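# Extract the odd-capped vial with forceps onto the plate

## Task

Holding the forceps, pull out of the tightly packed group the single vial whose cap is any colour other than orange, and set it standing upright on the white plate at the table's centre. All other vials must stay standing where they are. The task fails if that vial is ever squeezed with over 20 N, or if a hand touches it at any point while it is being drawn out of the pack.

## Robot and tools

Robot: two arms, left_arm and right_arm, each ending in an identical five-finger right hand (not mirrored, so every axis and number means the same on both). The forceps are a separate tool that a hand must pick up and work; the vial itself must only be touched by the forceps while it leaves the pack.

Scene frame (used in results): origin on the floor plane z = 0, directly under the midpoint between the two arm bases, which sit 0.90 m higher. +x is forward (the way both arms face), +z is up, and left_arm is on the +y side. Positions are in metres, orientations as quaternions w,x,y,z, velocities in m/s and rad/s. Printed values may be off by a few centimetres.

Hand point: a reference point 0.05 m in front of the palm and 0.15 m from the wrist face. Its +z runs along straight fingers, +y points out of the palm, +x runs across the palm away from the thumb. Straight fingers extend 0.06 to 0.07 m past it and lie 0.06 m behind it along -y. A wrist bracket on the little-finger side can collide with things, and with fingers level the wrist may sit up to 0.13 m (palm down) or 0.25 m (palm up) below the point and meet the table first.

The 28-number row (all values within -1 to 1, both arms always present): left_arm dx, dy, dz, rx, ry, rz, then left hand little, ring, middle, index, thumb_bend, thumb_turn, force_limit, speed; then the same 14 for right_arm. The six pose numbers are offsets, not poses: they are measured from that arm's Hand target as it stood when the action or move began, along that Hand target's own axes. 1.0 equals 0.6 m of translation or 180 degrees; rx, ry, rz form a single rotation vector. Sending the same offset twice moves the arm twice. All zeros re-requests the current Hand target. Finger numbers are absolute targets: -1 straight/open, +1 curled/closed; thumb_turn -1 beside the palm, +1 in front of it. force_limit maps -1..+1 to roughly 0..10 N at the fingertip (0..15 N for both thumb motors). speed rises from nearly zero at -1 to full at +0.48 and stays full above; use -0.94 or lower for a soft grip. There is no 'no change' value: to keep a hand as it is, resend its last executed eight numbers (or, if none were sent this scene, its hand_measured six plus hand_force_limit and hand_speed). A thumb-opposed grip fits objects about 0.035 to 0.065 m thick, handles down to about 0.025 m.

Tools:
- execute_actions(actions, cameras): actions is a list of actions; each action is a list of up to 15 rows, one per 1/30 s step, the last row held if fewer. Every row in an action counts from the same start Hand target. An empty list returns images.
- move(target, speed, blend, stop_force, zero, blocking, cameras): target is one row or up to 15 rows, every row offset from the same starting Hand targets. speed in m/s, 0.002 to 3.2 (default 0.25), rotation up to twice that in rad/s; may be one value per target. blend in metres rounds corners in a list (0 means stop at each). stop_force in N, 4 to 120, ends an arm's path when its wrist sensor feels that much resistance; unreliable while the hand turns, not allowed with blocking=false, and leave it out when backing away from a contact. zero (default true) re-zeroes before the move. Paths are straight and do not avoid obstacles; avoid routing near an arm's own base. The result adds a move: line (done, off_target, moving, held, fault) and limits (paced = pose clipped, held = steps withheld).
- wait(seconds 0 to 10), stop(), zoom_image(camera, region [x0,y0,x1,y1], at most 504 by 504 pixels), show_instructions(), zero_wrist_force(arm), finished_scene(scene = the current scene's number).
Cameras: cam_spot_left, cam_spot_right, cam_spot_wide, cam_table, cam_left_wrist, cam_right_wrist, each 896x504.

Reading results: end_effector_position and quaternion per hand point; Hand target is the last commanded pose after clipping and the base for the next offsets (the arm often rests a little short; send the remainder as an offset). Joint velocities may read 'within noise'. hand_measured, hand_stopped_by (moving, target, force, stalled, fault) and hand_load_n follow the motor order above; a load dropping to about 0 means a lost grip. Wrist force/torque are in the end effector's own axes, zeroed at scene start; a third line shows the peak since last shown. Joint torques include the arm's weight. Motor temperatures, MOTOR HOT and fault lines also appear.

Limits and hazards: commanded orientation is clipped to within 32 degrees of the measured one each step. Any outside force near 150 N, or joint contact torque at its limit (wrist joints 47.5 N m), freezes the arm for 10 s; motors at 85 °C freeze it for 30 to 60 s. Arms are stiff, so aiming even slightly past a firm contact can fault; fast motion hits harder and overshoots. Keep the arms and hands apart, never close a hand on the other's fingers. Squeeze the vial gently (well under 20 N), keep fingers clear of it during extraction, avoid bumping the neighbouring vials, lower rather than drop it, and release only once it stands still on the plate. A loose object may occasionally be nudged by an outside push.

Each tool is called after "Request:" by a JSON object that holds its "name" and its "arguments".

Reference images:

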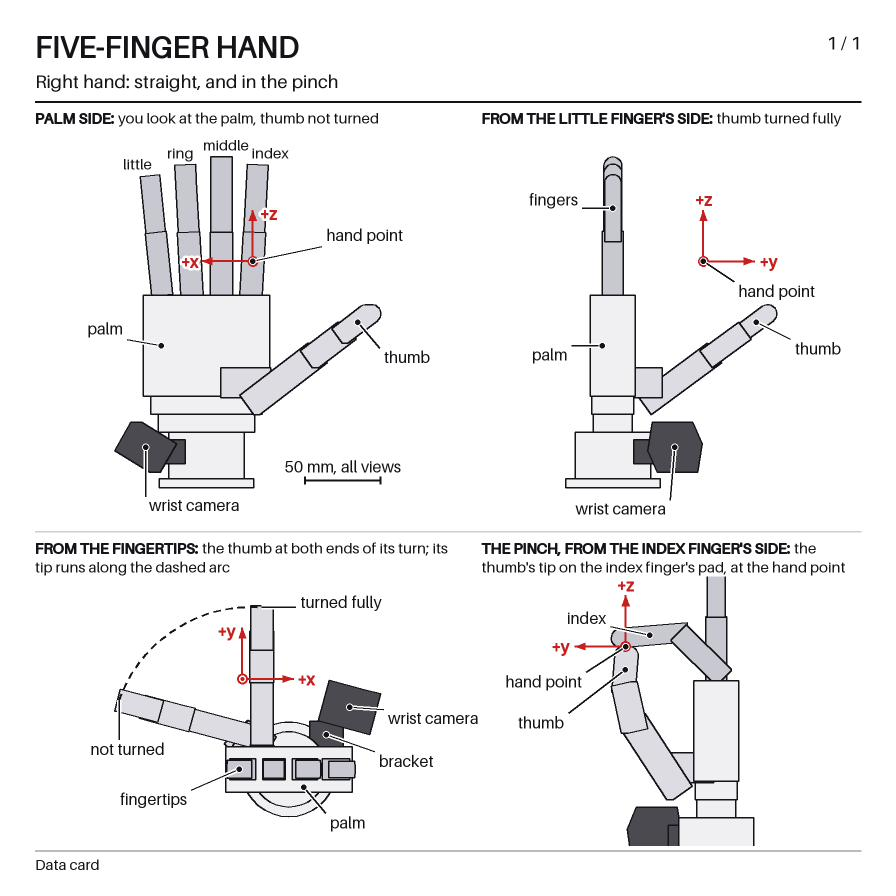

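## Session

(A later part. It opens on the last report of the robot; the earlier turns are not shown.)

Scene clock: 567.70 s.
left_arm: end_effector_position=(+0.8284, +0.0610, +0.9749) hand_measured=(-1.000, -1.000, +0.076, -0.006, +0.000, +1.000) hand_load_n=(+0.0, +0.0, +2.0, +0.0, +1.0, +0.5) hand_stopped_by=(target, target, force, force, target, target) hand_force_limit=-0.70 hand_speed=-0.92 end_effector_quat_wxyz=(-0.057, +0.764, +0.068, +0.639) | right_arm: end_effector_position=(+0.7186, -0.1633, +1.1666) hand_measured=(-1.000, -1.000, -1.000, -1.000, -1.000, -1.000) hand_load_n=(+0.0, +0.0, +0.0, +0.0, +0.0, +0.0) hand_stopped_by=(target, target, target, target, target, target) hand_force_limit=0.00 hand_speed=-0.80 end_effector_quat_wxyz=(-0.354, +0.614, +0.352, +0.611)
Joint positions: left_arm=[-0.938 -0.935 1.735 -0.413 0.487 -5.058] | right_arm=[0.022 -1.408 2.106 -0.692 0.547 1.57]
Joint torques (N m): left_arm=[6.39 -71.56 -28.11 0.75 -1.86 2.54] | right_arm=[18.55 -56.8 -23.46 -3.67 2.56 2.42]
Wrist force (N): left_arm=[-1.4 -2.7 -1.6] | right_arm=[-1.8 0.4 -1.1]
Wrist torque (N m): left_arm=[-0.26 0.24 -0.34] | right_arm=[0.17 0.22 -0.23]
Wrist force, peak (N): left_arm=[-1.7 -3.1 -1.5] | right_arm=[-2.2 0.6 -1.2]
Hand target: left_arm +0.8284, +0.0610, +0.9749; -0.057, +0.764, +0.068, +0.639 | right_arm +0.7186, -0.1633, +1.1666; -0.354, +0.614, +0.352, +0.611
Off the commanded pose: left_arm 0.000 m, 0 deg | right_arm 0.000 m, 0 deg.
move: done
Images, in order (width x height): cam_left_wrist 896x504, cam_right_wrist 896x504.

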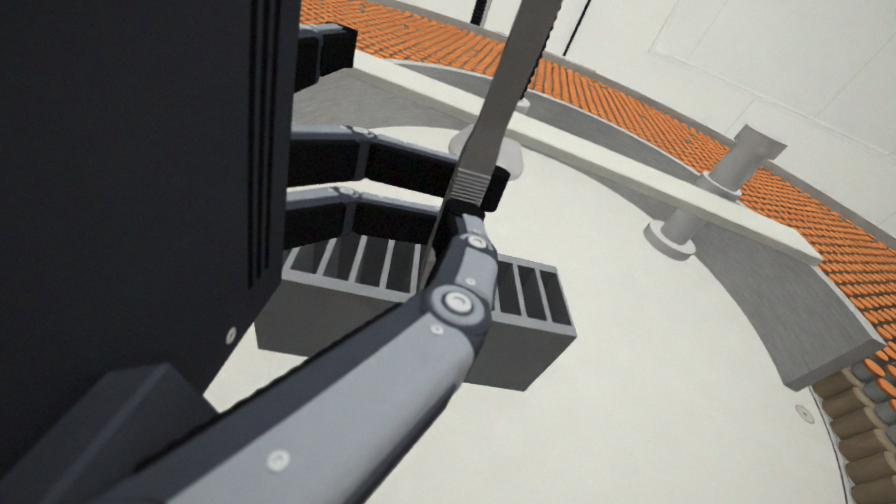

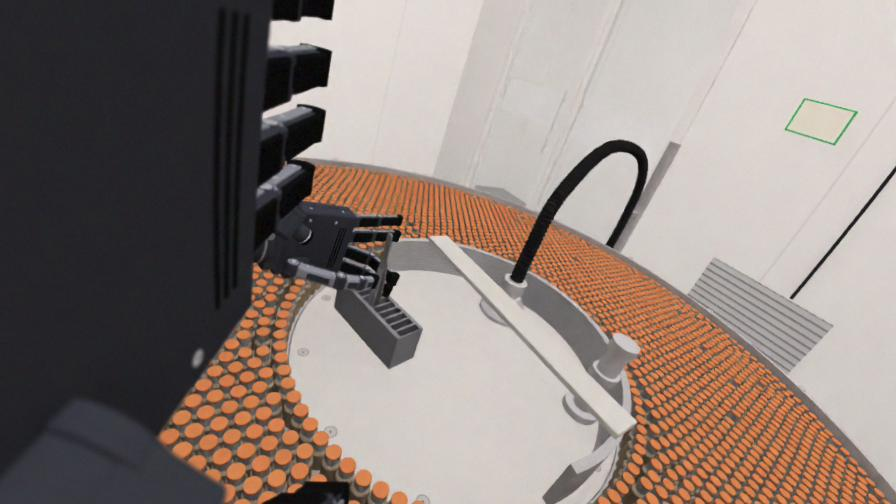

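Request:
{"name": "move", "arguments": {"target": [0, 0, 0, 0, 0, 0, -1, -1, 0.15, 0.16, 0.0, 1, -0.7, -0.93, 0, 0, 0, 0, 0, 0, -1, -1, -1, -1, -1, -1, 0, -0.8], "cameras": ["cam_left_wrist", "cam_right_wrist"]}}

Request:
{"name": "zoom_image", "arguments": {"camera": "cam_left_wrist", "region": [380, 120, 560, 300]}}

Request:
{"name": "zoom_image", "arguments": {"camera": "cam_right_wrist", "region": [340, 225, 420, 315]}}

Scene clock: 577.07 s.
left_arm: end_effector_position=(+0.8284, +0.0610, +0.9749) hand_measured=(-1.000, -1.000, +0.076, +0.006, +0.000, +1.000) hand_load_n=(+0.0, +0.0, +0.5, +1.5, +1.0, +0.5) hand_stopped_by=(target, target, force, force, target, target) hand_force_limit=-0.70 hand_speed=-0.93 end_effector_quat_wxyz=(-0.057, +0.764, +0.068, +0.639) | right_arm: end_effector_position=(+0.7186, -0.1633, +1.1666) hand_measured=(-1.000, -1.000, -1.000, -1.000, -1.000, -1.000) hand_load_n=(+0.0, +0.0, +0.0, +0.0, +0.0, +0.0) hand_stopped_by=(target, target, target, target, target, target) hand_force_limit=0.00 hand_speed=-0.80 end_effector_quat_wxyz=(-0.354, +0.614, +0.352, +0.611)
Joint positions: left_arm=[-0.938 -0.935 1.735 -0.413 0.487 -5.058] | right_arm=[0.022 -1.408 2.106 -0.692 0.547 1.57]
Joint torques (N m): left_arm=[2.54 -71.15 -26.95 0.97 -1.99 2.28] | right_arm=[14.8 -51.05 -21.97 -3.73 2.86 2.23]
Wrist force (N): left_arm=[-1.4 -2.8 -1.4] | right_arm=[-1.8 0.3 -0.8]
Wrist torque (N m): left_arm=[-0.27 0.22 -0.32] | right_arm=[0.14 0.21 -0.22]
Wrist force, peak (N): left_arm=[-1.7 -2.9 -1.7] | right_arm=[-2.3 0.0 -1.4]
Hand target: left_arm +0.8284, +0.0610, +0.9749; -0.057, +0.764, +0.068, +0.639 | right_arm +0.7186, -0.1633, +1.1666; -0.354, +0.614, +0.352, +0.611
Off the commanded pose: left_arm 0.000 m, 0 deg | right_arm 0.000 m, 0 deg.
move: done
Images, in order (width x height): cam_left_wrist 896x504, cam_right_wrist 896x504.

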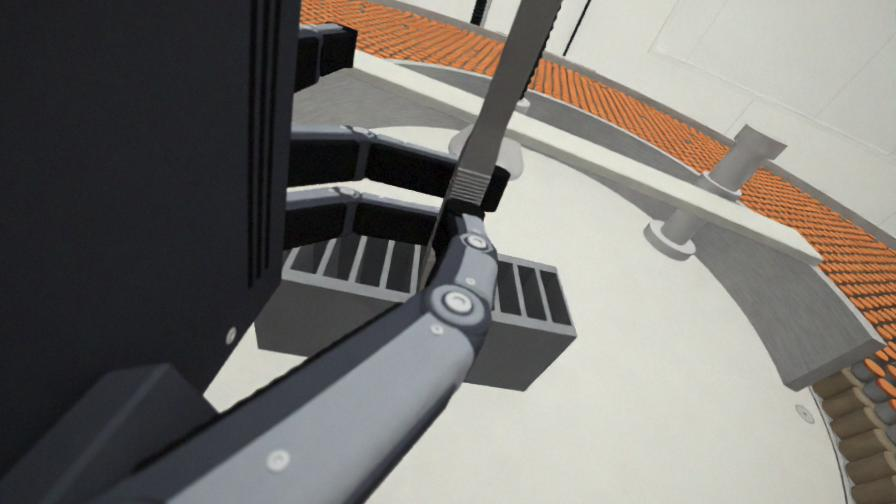

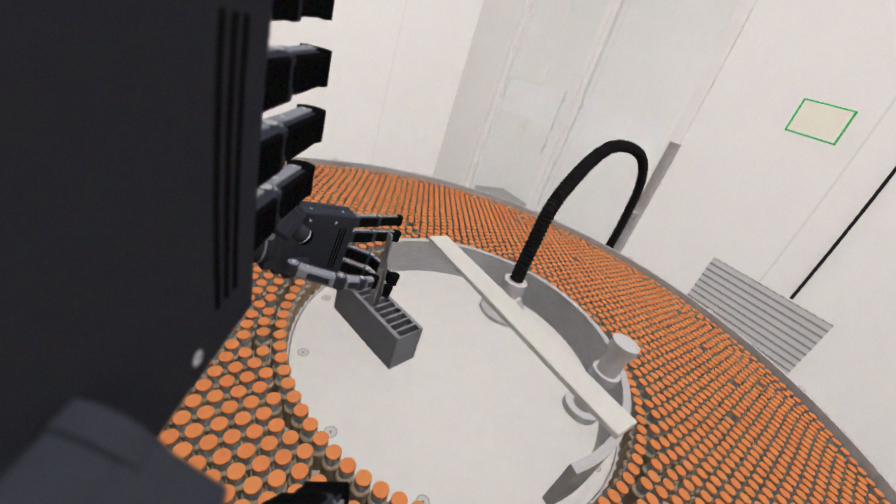

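Scaled by 2.800 from the camera's 896x504 image, which has a finer 1280x720 frame.

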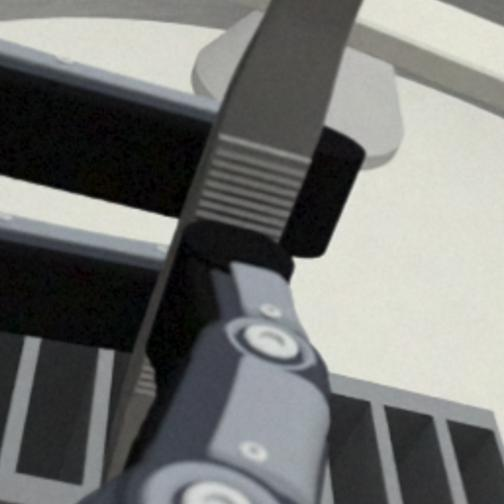

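Scaled by 5.600 from the camera's 896x504 image, which has a finer 1280x720 frame.

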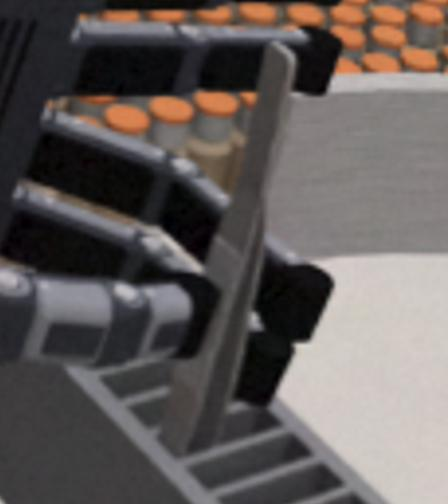

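Request:
{"name": "move", "arguments": {"target": [0.0985, 0, -0.0174, 0, 0, 0, -1, -1, 0.15, 0.16, 0.0, 1, -0.7, -0.93, 0, 0, 0, 0, 0, 0, -1, -1, -1, -1, -1, -1, 0, -0.8], "speed": 0.05, "cameras": ["cam_left_wrist", "cam_right_wrist", "cam_table"]}}

Request:
{"name": "zoom_image", "arguments": {"camera": "cam_left_wrist", "region": [380, 120, 560, 300]}}

Request:
{"name": "zoom_image", "arguments": {"camera": "cam_right_wrist", "region": [320, 165, 440, 315]}}

Scene clock: 584.63 s.
left_arm: end_effector_position=(+0.8286, +0.0611, +1.0347) hand_measured=(-1.000, -1.000, +0.076, +0.006, +0.000, +1.000) hand_load_n=(+0.0, +0.0, +1.5, +0.0, +0.5, +0.5) hand_stopped_by=(target, target, force, force, target, target) hand_force_limit=-0.70 hand_speed=-0.93 end_effector_quat_wxyz=(-0.057, +0.764, +0.068, +0.639) | right_arm: end_effector_position=(+0.7186, -0.1633, +1.1666) hand_measured=(-1.000, -1.000, -1.000, -1.000, -1.000, -1.000) hand_load_n=(+0.0, +0.0, +0.0, +0.0, +0.0, -0.5) hand_stopped_by=(target, target, target, target, target, target) hand_force_limit=0.00 hand_speed=-0.80 end_effector_quat_wxyz=(-0.354, +0.614, +0.352, +0.611)
Joint positions: left_arm=[-0.938 -1.002 1.715 -0.325 0.487 -5.058] | right_arm=[0.022 -1.408 2.106 -0.692 0.547 1.57]
Joint torques (N m): left_arm=[11.59 -88.98 -45.63 3.28 2.56 -2.41] | right_arm=[17.91 -49.88 -22.69 -3.67 2.86 2.48]
Wrist force (N): left_arm=[-1.1 -2.4 -1.3] | right_arm=[-1.4 0.3 -0.9]
Wrist torque (N m): left_arm=[-0.28 0.14 -0.28] | right_arm=[0.14 0.15 -0.20]
Wrist force, peak (N): left_arm=[-1.6 -3.2 -1.4] | right_arm=[-2.0 0.6 -1.5]
Hand target: left_arm +0.8286, +0.0610, +1.0349; -0.057, +0.764, +0.068, +0.639 | right_arm +0.7186, -0.1633, +1.1666; -0.354, +0.614, +0.352, +0.611
Off the commanded pose: left_arm 0.000 m, 0 deg | right_arm 0.000 m, 0 deg.
move: done
Images, in order (width x height): cam_table 896x504, cam_left_wrist 896x504, cam_right_wrist 896x504.

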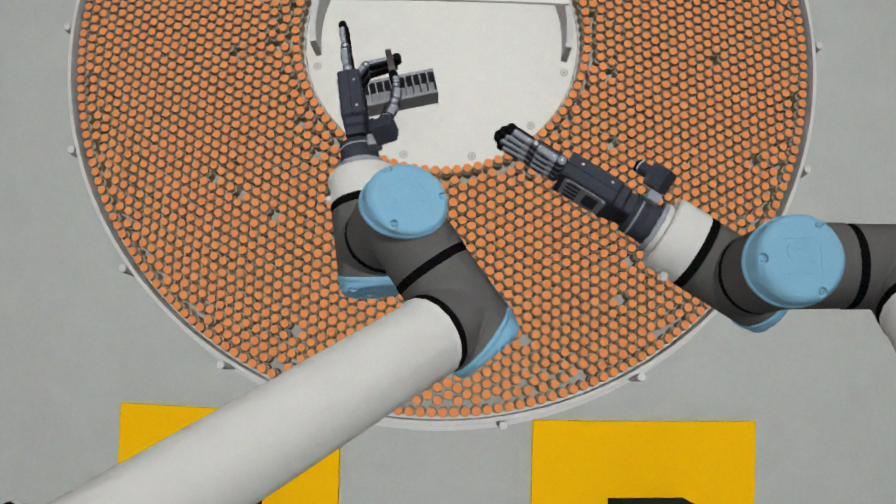

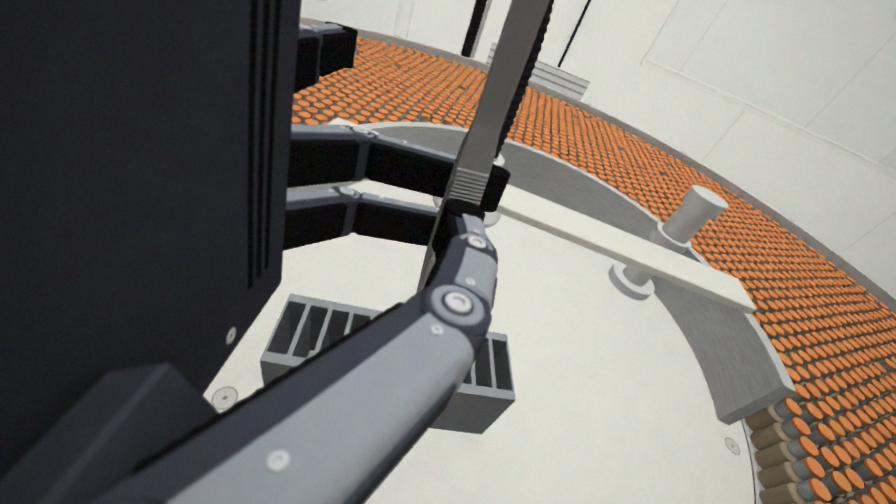

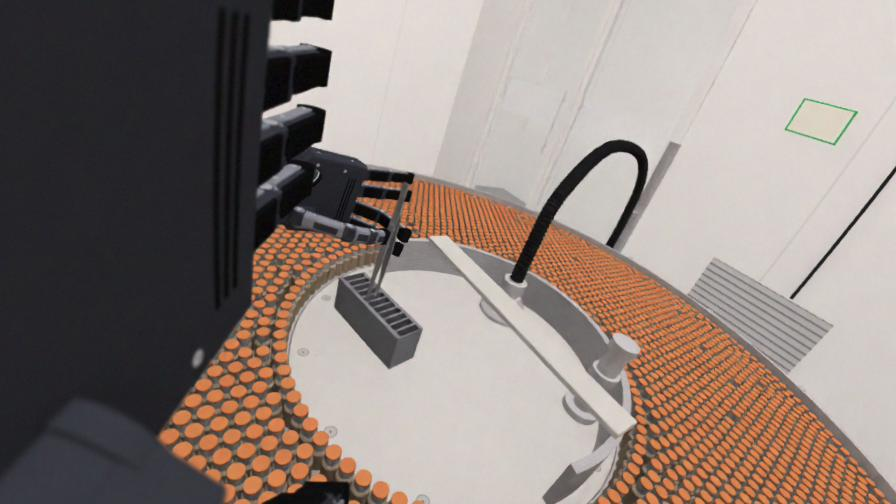

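Scaled by 2.800 from the camera's 896x504 image, which has a finer 1280x720 frame.

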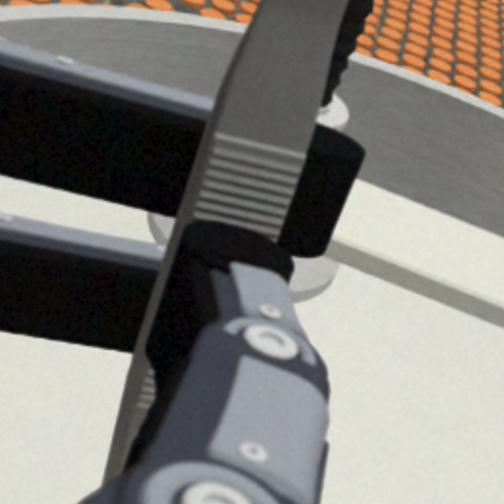

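Scaled by 3.360 from the camera's 896x504 image, which has a finer 1280x720 frame.

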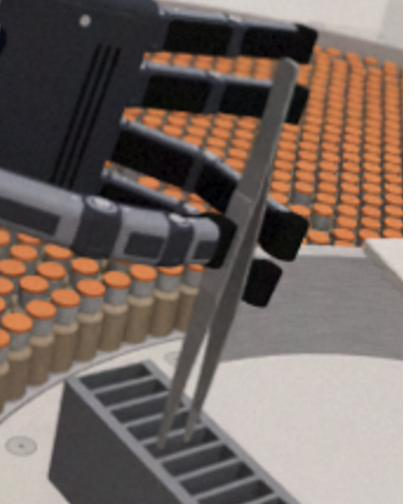

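Request:
{"name": "move", "arguments": {"target": [0.0821, 0, -0.0145, 0, 0, 0, -1, -1, 0.15, 0.16, 0.0, 1, -0.7, -0.93, 0, 0, 0, 0, 0, 0, -1, -1, -1, -1, -1, -1, 0, -0.8], "speed": 0.06, "cameras": ["cam_left_wrist", "cam_right_wrist", "cam_table"]}}

Request:
{"name": "zoom_image", "arguments": {"camera": "cam_right_wrist", "region": [320, 115, 440, 295]}}

Request:
{"name": "zoom_image", "arguments": {"camera": "cam_right_wrist", "region": [340, 205, 420, 295]}}

Scene clock: 597.00 s.
left_arm: end_effector_position=(+0.8287, +0.0611, +1.0847) hand_measured=(-1.000, -1.000, +0.076, +0.006, +0.000, +1.000) hand_load_n=(+0.0, -0.5, +1.5, +0.0, +0.5, +0.5) hand_stopped_by=(target, target, force, force, target, target) hand_force_limit=-0.70 hand_speed=-0.93 end_effector_quat_wxyz=(-0.057, +0.764, +0.068, +0.639) | right_arm: end_effector_position=(+0.7186, -0.1633, +1.1666) hand_measured=(-1.000, -1.000, -1.000, -1.000, -1.000, -1.000) hand_load_n=(+0.0, +0.0, +0.0, +0.0, +0.0, +0.0) hand_stopped_by=(target, target, target, target, target, target) hand_force_limit=0.00 hand_speed=-0.80 end_effector_quat_wxyz=(-0.354, +0.614, +0.352, +0.611)
Joint positions: left_arm=[-0.938 -1.054 1.691 -0.25 0.487 -5.058] | right_arm=[0.022 -1.408 2.106 -0.692 0.547 1.57]
Joint torques (N m): left_arm=[12.25 -90.17 -48.4 3.21 2.36 -2.21] | right_arm=[16.2 -49.18 -22.76 -3.79 2.67 2.26]
Wrist force (N): left_arm=[-1.3 -2.7 -0.9] | right_arm=[-1.9 0.2 -1.0]
Wrist torque (N m): left_arm=[-0.33 0.18 -0.30] | right_arm=[0.14 0.23 -0.24]
Wrist force, peak (N): left_arm=[-1.6 -2.7 -1.2] | right_arm=[-2.0 0.2 -1.6]
Hand target: left_arm +0.8287, +0.0611, +1.0849; -0.057, +0.764, +0.068, +0.639 | right_arm +0.7186, -0.1633, +1.1666; -0.354, +0.614, +0.352, +0.611
Off the commanded pose: left_arm 0.000 m, 0 deg | right_arm 0.000 m, 0 deg.
move: done
Images, in order (width x height): cam_table 896x504, cam_left_wrist 896x504, cam_right_wrist 896x504.

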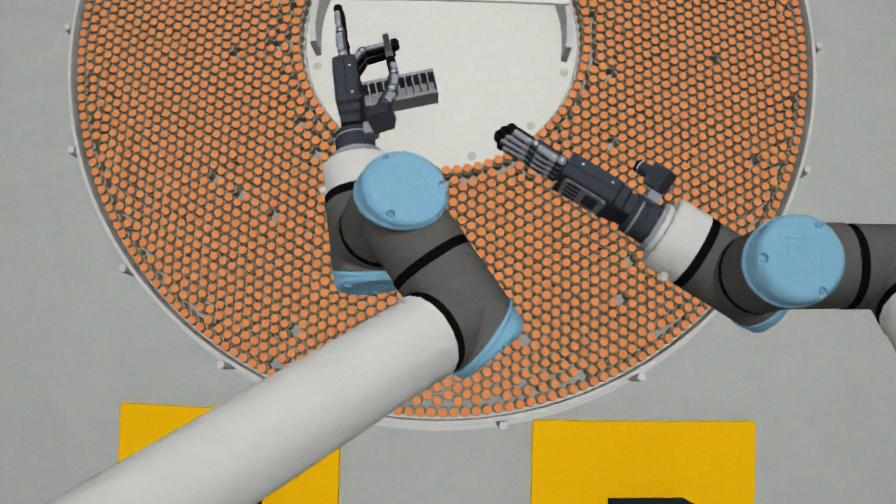

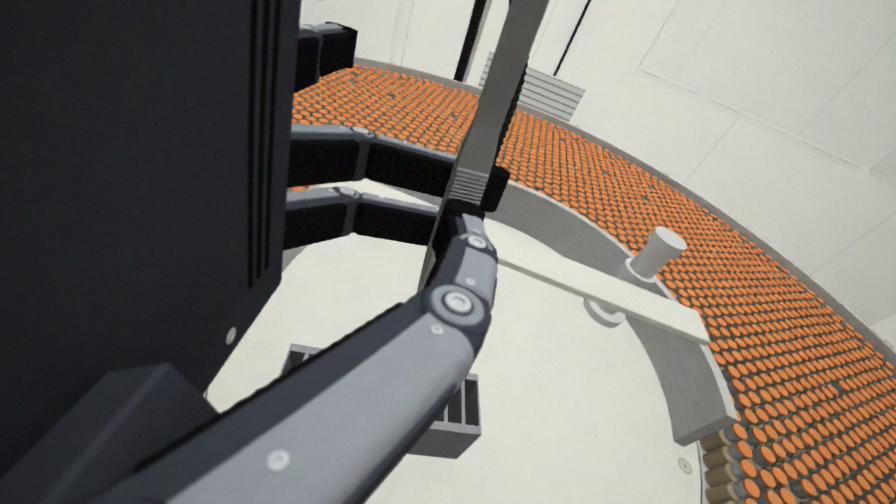

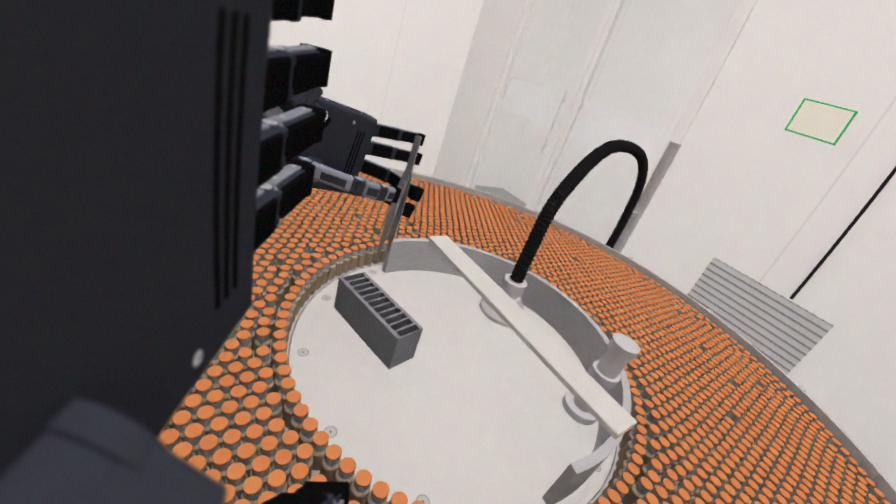

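Scaled by 2.800 from the camera's 896x504 image, which has a finer 1280x720 frame.

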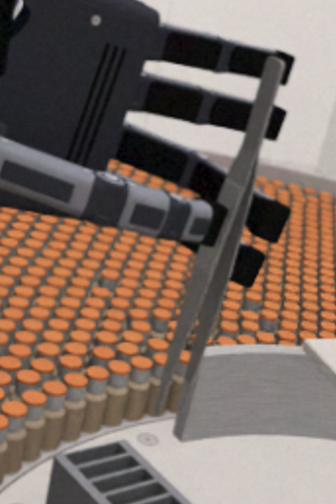

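Scaled by 5.600 from the camera's 896x504 image, which has a finer 1280x720 frame.

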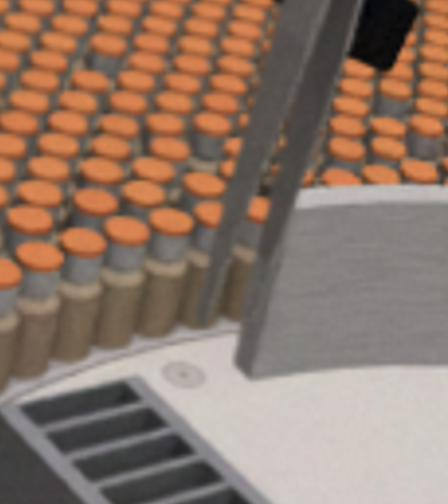

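Request:
{"name": "move", "arguments": {"target": [-0.031, 0.0368, -0.5047, -0.2255, 0, 0.0397, -1, -1, 0.15, 0.16, 0.0, 1, -0.7, -0.93, 0, 0, 0, 0, 0, 0, -1, -1, -1, -1, -1, -1, 0, -0.8], "speed": 0.12, "cameras": ["cam_left_wrist", "cam_right_wrist", "cam_table"]}}

Request:
{"name": "zoom_image", "arguments": {"camera": "cam_left_wrist", "region": [360, 160, 560, 360]}}

Request:
{"name": "zoom_image", "arguments": {"camera": "cam_table", "region": [360, 200, 520, 340]}}

Scene clock: 653.53 s.
left_arm: end_effector_position=(+0.5362, -0.0138, +1.1201) hand_measured=(-1.000, -1.000, +0.076, +0.006, +0.000, +1.000) hand_load_n=(+0.0, +0.0, +1.5, +0.0, +0.5, +0.5) hand_stopped_by=(target, target, force, force, target, target) hand_force_limit=-0.70 hand_speed=-0.93 end_effector_quat_wxyz=(+0.172, +0.739, -0.205, +0.618) | right_arm: end_effector_position=(+0.7186, -0.1633, +1.1666) hand_measured=(-1.000, -1.000, -1.000, -1.000, -1.000, -1.000) hand_load_n=(+0.0, +0.0, +0.0, -0.5, +0.0, +0.0) hand_stopped_by=(target, target, target, target, target, target) hand_force_limit=0.00 hand_speed=-0.80 end_effector_quat_wxyz=(-0.354, +0.614, +0.352, +0.611)
Joint positions: left_arm=[-1.176 -1.444 2.158 -0.495 0.948 -4.843] | right_arm=[0.022 -1.408 2.106 -0.692 0.547 1.57]
Joint torques (N m): left_arm=[-9.27 -56.21 -29.23 -3.38 3.15 2.78] | right_arm=[15.11 -45.23 -23 -3.93 2.77 1.72]
Wrist force (N): left_arm=[-1.8 -2.6 -1.3] | right_arm=[-1.4 0.1 -0.8]
Wrist torque (N m): left_arm=[-0.26 0.26 -0.36] | right_arm=[0.11 0.15 -0.21]
Wrist force, peak (N): left_arm=[-2.5 -2.7 -1.8] | right_arm=[-1.9 0.3 -1.6]
Hand target: left_arm +0.5360, -0.0138, +1.1201; +0.173, +0.739, -0.205, +0.618 | right_arm +0.7186, -0.1633, +1.1666; -0.354, +0.614, +0.352, +0.611
Off the commanded pose: left_arm 0.000 m, 0 deg | right_arm 0.000 m, 0 deg.
move: done
Images, in order (width x height): cam_table 896x504, cam_left_wrist 896x504, cam_right_wrist 896x504.

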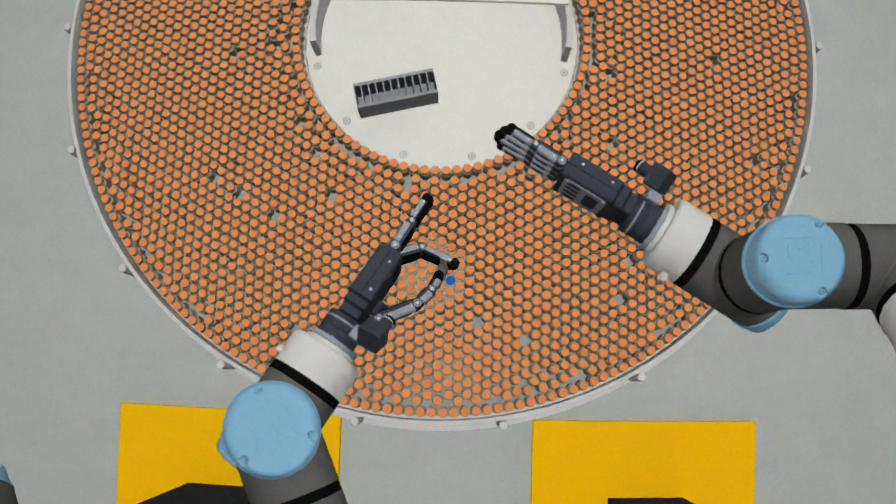

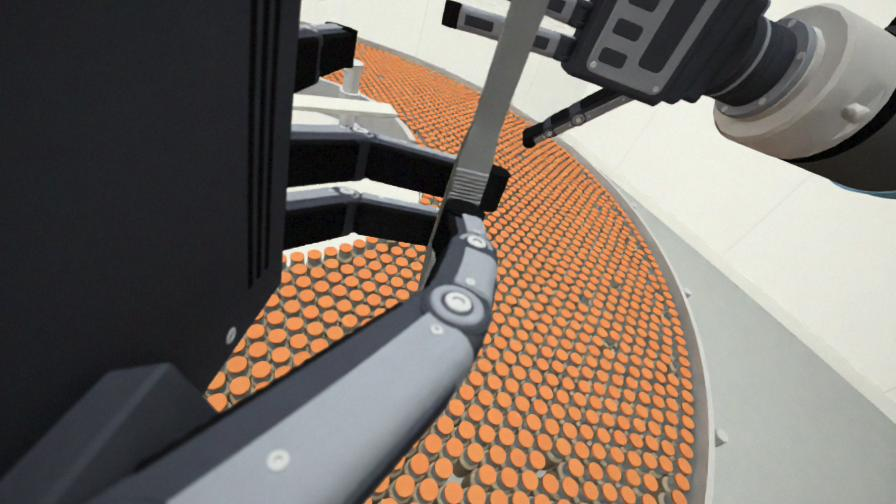

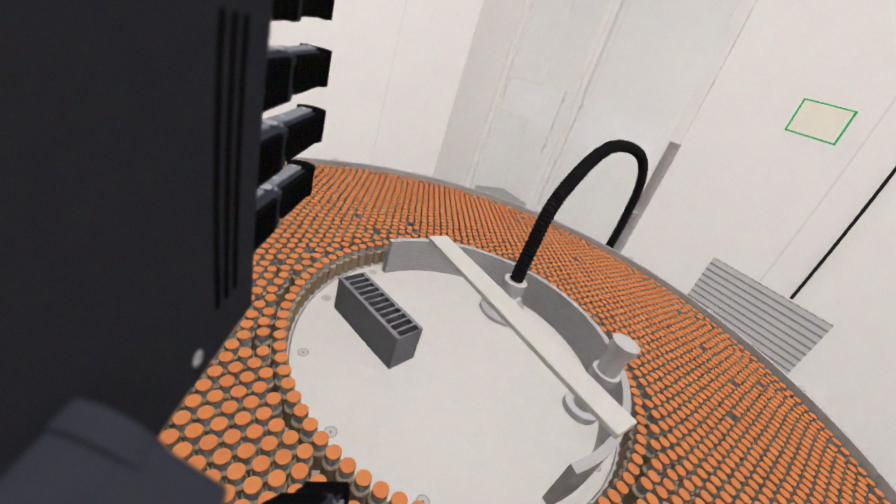

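Scaled by 2.520 from the camera's 896x504 image, which has a finer 1280x720 frame.

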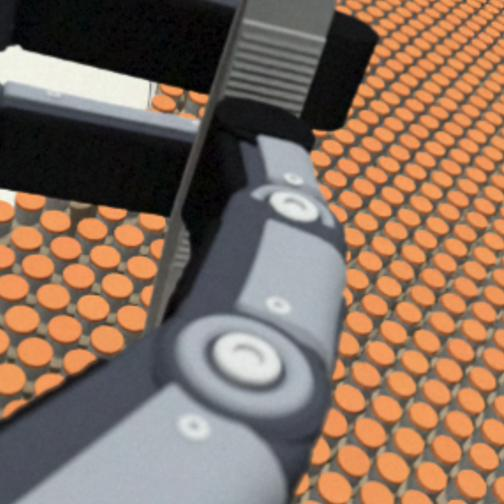

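Scaled by 3.150 from the camera's 896x504 image, which has a finer 1280x720 frame.

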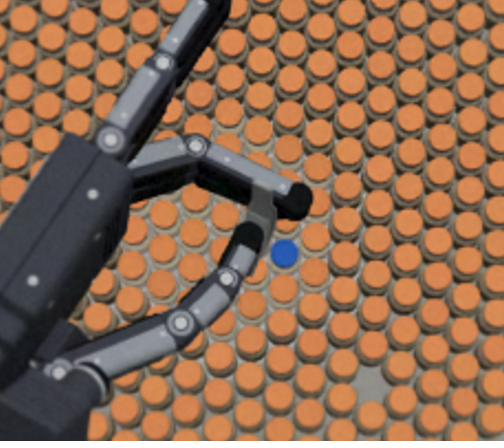

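Request:
{"name": "move", "arguments": {"target": [0, 0, 0, 0, 0, 0, -1, -1, 0.15, 0.16, 0.0, 1, -0.7, -0.93, -0.1477, -0.3363, -0.2311, 0, 0, 0, -1, -1, -1, -1, -1, -1, 0, -0.8], "speed": 0.2, "cameras": ["cam_left_wrist", "cam_right_wrist", "cam_table"]}}

Request:
{"name": "zoom_image", "arguments": {"camera": "cam_right_wrist", "region": [330, 100, 530, 300]}}

Scene clock: 669.10 s.
left_arm: end_effector_position=(+0.5360, -0.0138, +1.1201) hand_measured=(-1.000, -1.000, +0.076, +0.006, +0.000, +1.000) hand_load_n=(+0.0, +0.0, +1.5, +0.0, +0.5, +0.5) hand_stopped_by=(target, target, force, force, target, target) hand_force_limit=-0.70 hand_speed=-0.93 end_effector_quat_wxyz=(+0.173, +0.739, -0.205, +0.618) | right_arm: end_effector_position=(+0.4742, -0.1822, +1.0791) hand_measured=(-1.000, -1.000, -1.000, -1.000, -1.000, -1.000) hand_load_n=(+0.0, +0.0, +0.0, +0.0, +0.0, +0.0) hand_stopped_by=(target, target, target, target, target, target) hand_force_limit=0.00 hand_speed=-0.80 end_effector_quat_wxyz=(-0.354, +0.614, +0.352, +0.611)
Joint positions: left_arm=[-1.176 -1.445 2.158 -0.495 0.948 -4.843] | right_arm=[-0.025 -1.659 2.595 -0.931 0.5 1.57]
Joint torques (N m): left_arm=[-7.1 -56.46 -28.92 -3.47 3.56 2.56] | right_arm=[-22.97 -33.52 -16.36 -3.98 -2.91 2.76]
Wrist force (N): left_arm=[-1.8 -2.5 -1.1] | right_arm=[-1.9 -0.2 -1.2]
Wrist torque (N m): left_arm=[-0.25 0.25 -0.36] | right_arm=[0.03 0.28 -0.26]
Wrist force, peak (N): left_arm=[-2.1 -2.8 -1.2] | right_arm=[-2.3 -1.2 -1.9]
Hand target: left_arm +0.5360, -0.0138, +1.1201; +0.173, +0.739, -0.205, +0.618 | right_arm +0.4741, -0.1822, +1.0791; -0.354, +0.614, +0.352, +0.611
Off the commanded pose: left_arm 0.000 m, 0 deg | right_arm 0.000 m, 0 deg.
move: done
Images, in order (width x height): cam_table 896x504, cam_left_wrist 896x504, cam_right_wrist 896x504.

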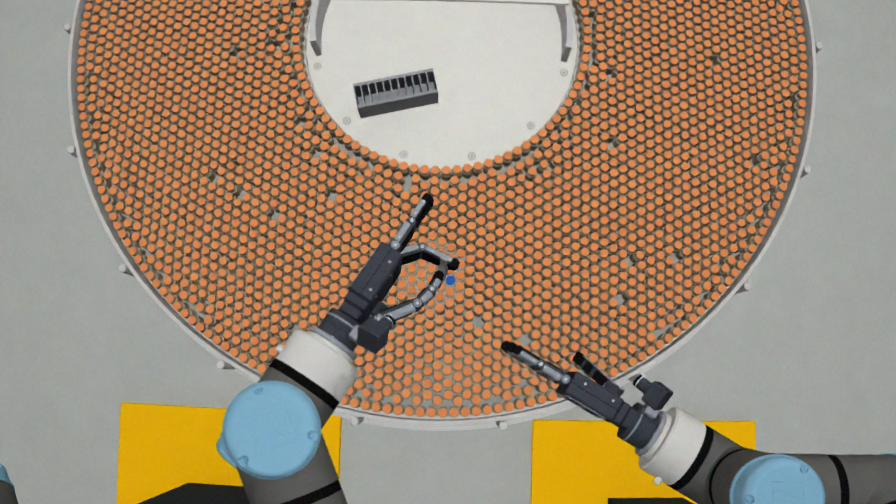

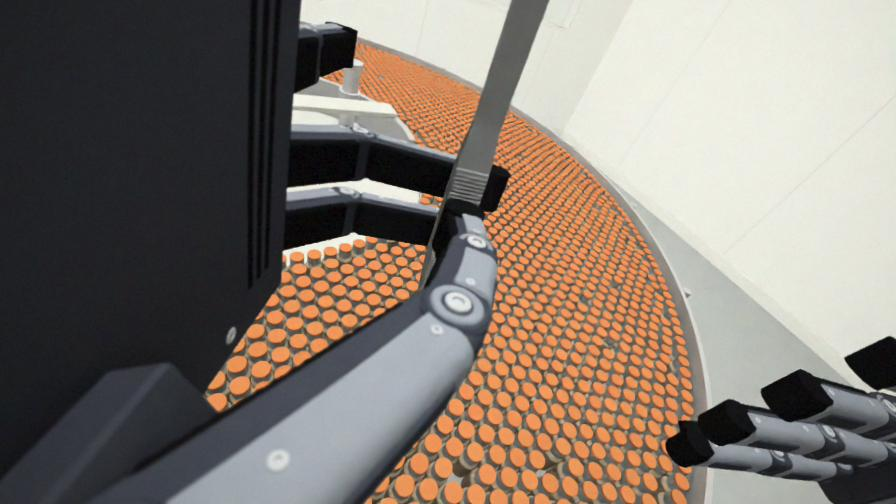

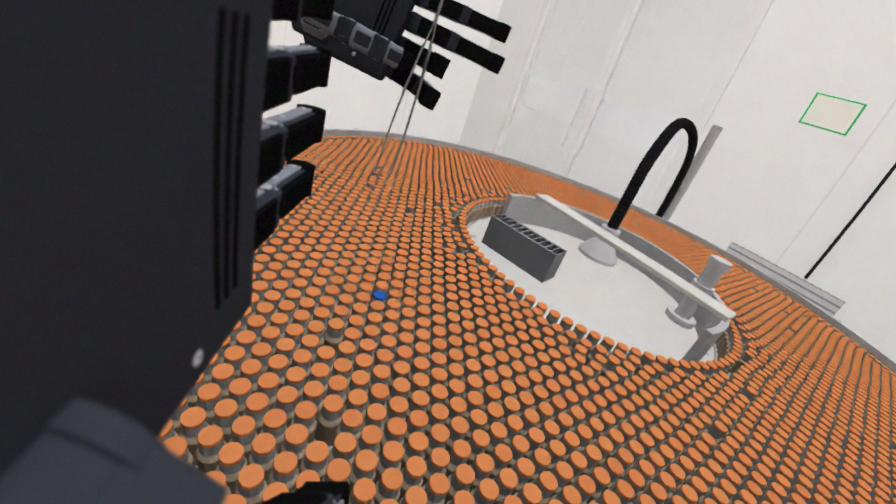

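Scaled by 2.520 from the camera's 896x504 image, which has a finer 1280x720 frame.

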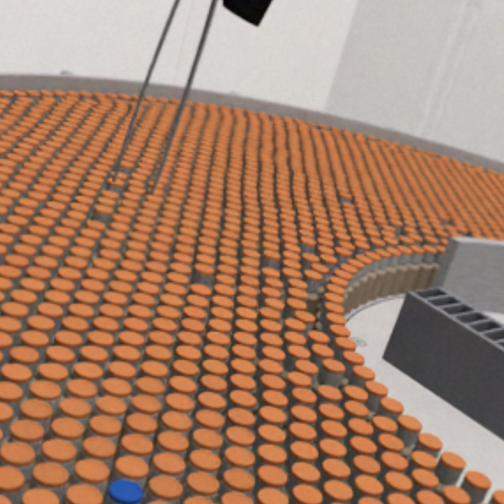

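Request:
{"name": "move", "arguments": {"target": [-0.082, 0, 0.0147, 0, 0.0556, 0, -1, -1, 0.15, 0.16, 0.0, 1, -0.7, -0.93, 0, 0, 0, 0, 0, 0, -1, -1, -1, -1, -1, -1, 0, -0.8], "speed": 0.08, "cameras": ["cam_left_wrist", "cam_right_wrist", "cam_table", "cam_spot_wide"]}}

Request:
{"name": "zoom_image", "arguments": {"camera": "cam_right_wrist", "region": [330, 140, 490, 320]}}

Request:
{"name": "zoom_image", "arguments": {"camera": "cam_right_wrist", "region": [355, 235, 425, 315]}}

Scene clock: 700.63 s.
left_arm: end_effector_position=(+0.5360, -0.0139, +1.0702) hand_measured=(-1.000, -1.000, +0.076, +0.006, +0.000, +1.000) hand_load_n=(+0.0, +0.0, +1.5, +0.0, +0.5, +0.5) hand_stopped_by=(target, target, force, force, target, target) hand_force_limit=-0.70 hand_speed=-0.93 end_effector_quat_wxyz=(+0.190, +0.682, -0.189, +0.680) | right_arm: end_effector_position=(+0.4741, -0.1822, +1.0791) hand_measured=(-1.000, -1.000, -1.000, -1.000, -1.000, -1.000) hand_load_n=(+0.0, +0.0, +0.0, +0.0, +0.0, +0.0) hand_stopped_by=(target, target, target, target, target, target) hand_force_limit=0.00 hand_speed=-0.80 end_effector_quat_wxyz=(-0.354, +0.614, +0.352, +0.611)
Joint positions: left_arm=[-1.189 -1.354 2.283 -0.926 0.924 -4.716] | right_arm=[-0.026 -1.659 2.596 -0.931 0.499 1.57]
Joint torques (N m): left_arm=[-7.17 -34.57 -22.56 -3.88 -3.58 2.53] | right_arm=[-20.45 -37.97 -15.33 -3.93 -3.21 3.01]
Wrist force (N): left_arm=[-1.0 -2.7 -1.2] | right_arm=[-1.8 -0.3 -0.8]
Wrist torque (N m): left_arm=[-0.29 0.09 -0.28] | right_arm=[0.00 0.24 -0.25]
Wrist force, peak (N): left_arm=[-2.0 -2.7 -1.4] | right_arm=[-2.2 -0.4 -1.8]
Hand target: left_arm +0.5360, -0.0139, +1.0701; +0.190, +0.682, -0.189, +0.680 | right_arm +0.4741, -0.1822, +1.0791; -0.354, +0.614, +0.352, +0.611
Off the commanded pose: left_arm 0.000 m, 0 deg | right_arm 0.000 m, 0 deg.
move: done
Images, in order (width x height): cam_spot_wide 896x504, cam_table 896x504, cam_left_wrist 896x504, cam_right_wrist 896x504.

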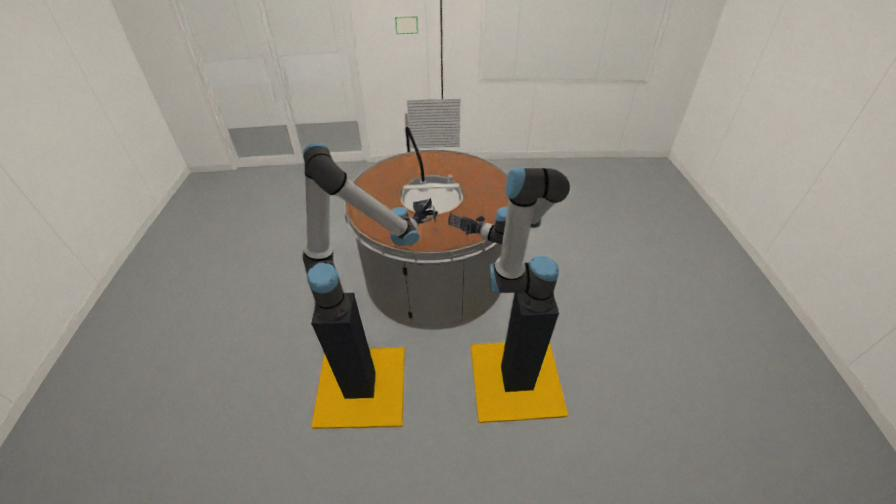

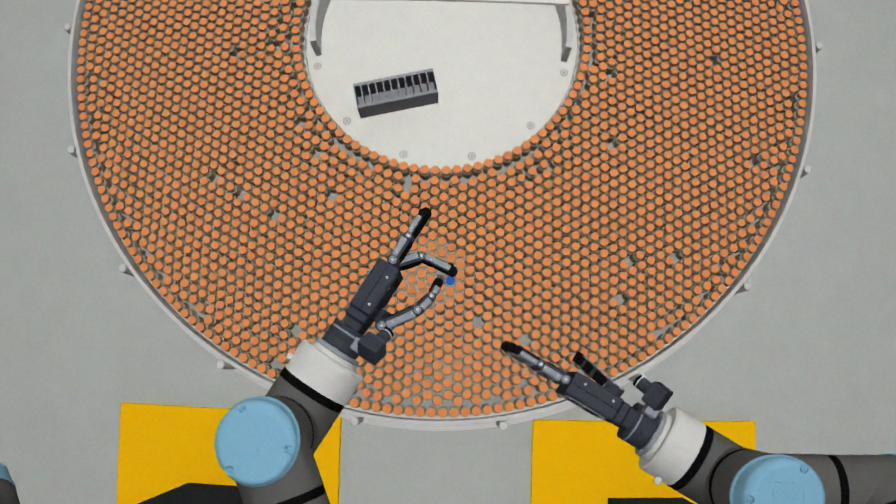

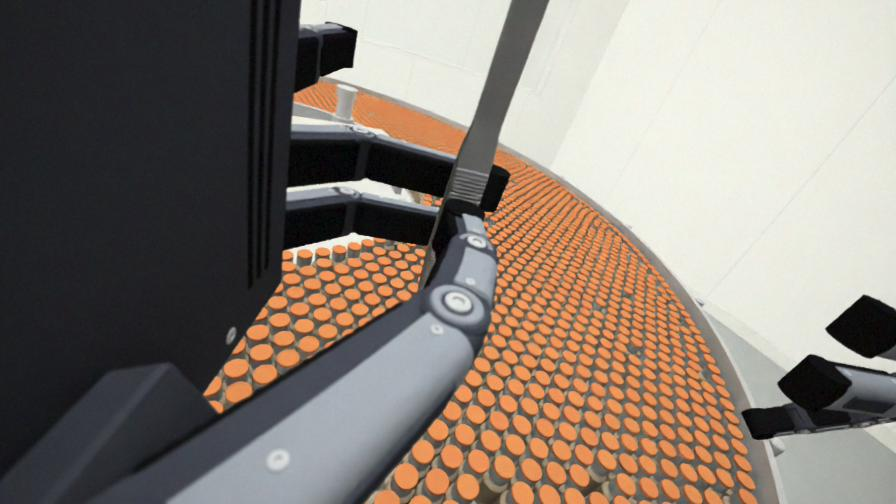

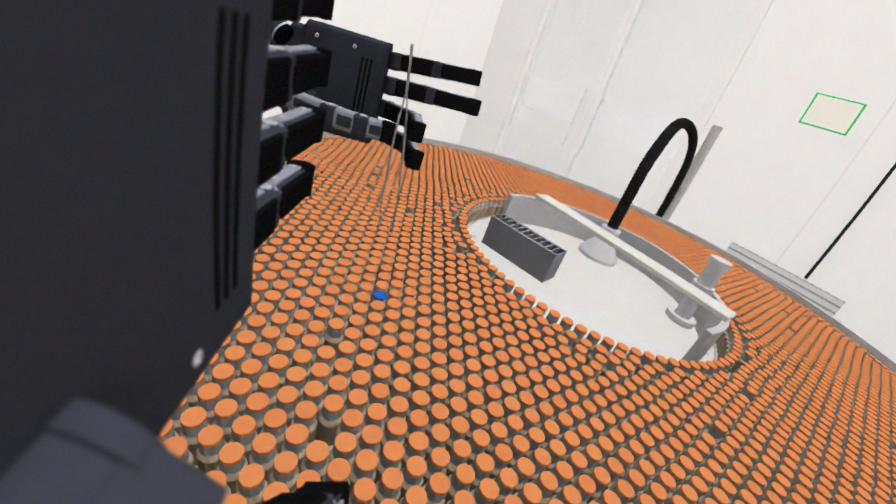

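Scaled by 2.800 from the camera's 896x504 image, which has a finer 1280x720 frame.

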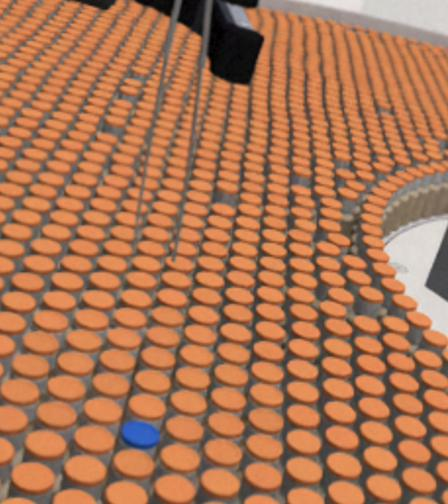

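Scaled by 6.300 from the camera's 896x504 image, which has a finer 1280x720 frame.

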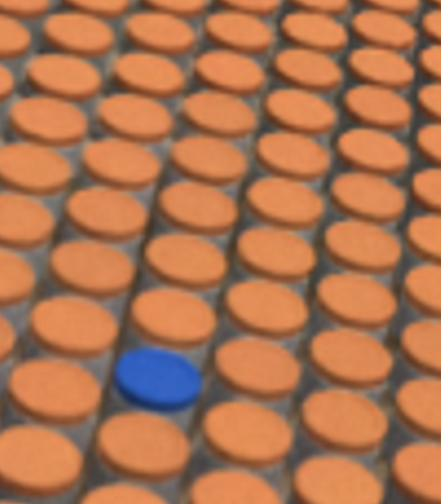

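Request:
{"name": "zoom_image", "arguments": {"camera": "cam_table", "region": [400, 230, 500, 330]}}

Request:
{"name": "zoom_image", "arguments": {"camera": "cam_left_wrist", "region": [400, 180, 520, 300]}}

Request:
{"name": "zoom_image", "arguments": {"camera": "cam_right_wrist", "region": [360, 30, 460, 130]}}

Scaled by 5.040 from the camera's 896x504 image, which has a finer 1280x720 frame.

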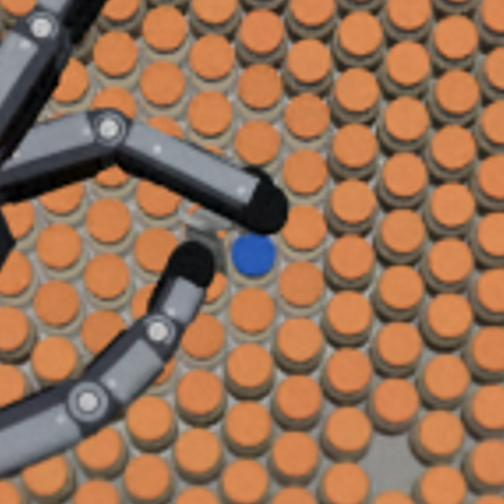

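Scaled by 4.200 from the camera's 896x504 image, which has a finer 1280x720 frame.

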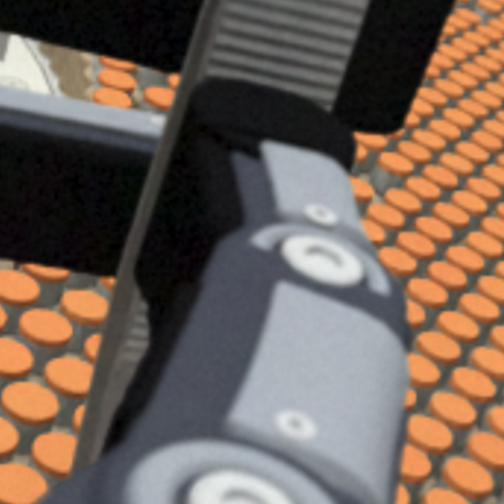

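Scaled by 5.040 from the camera's 896x504 image, which has a finer 1280x720 frame.

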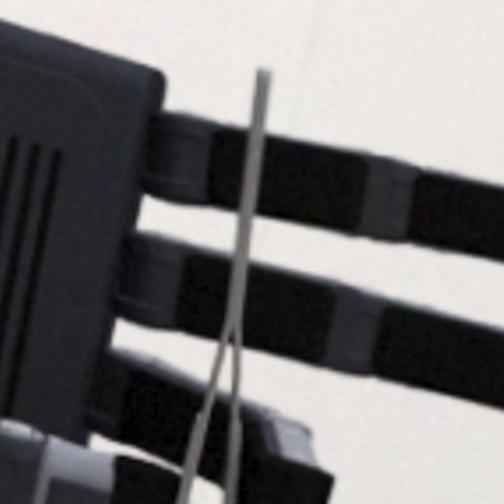

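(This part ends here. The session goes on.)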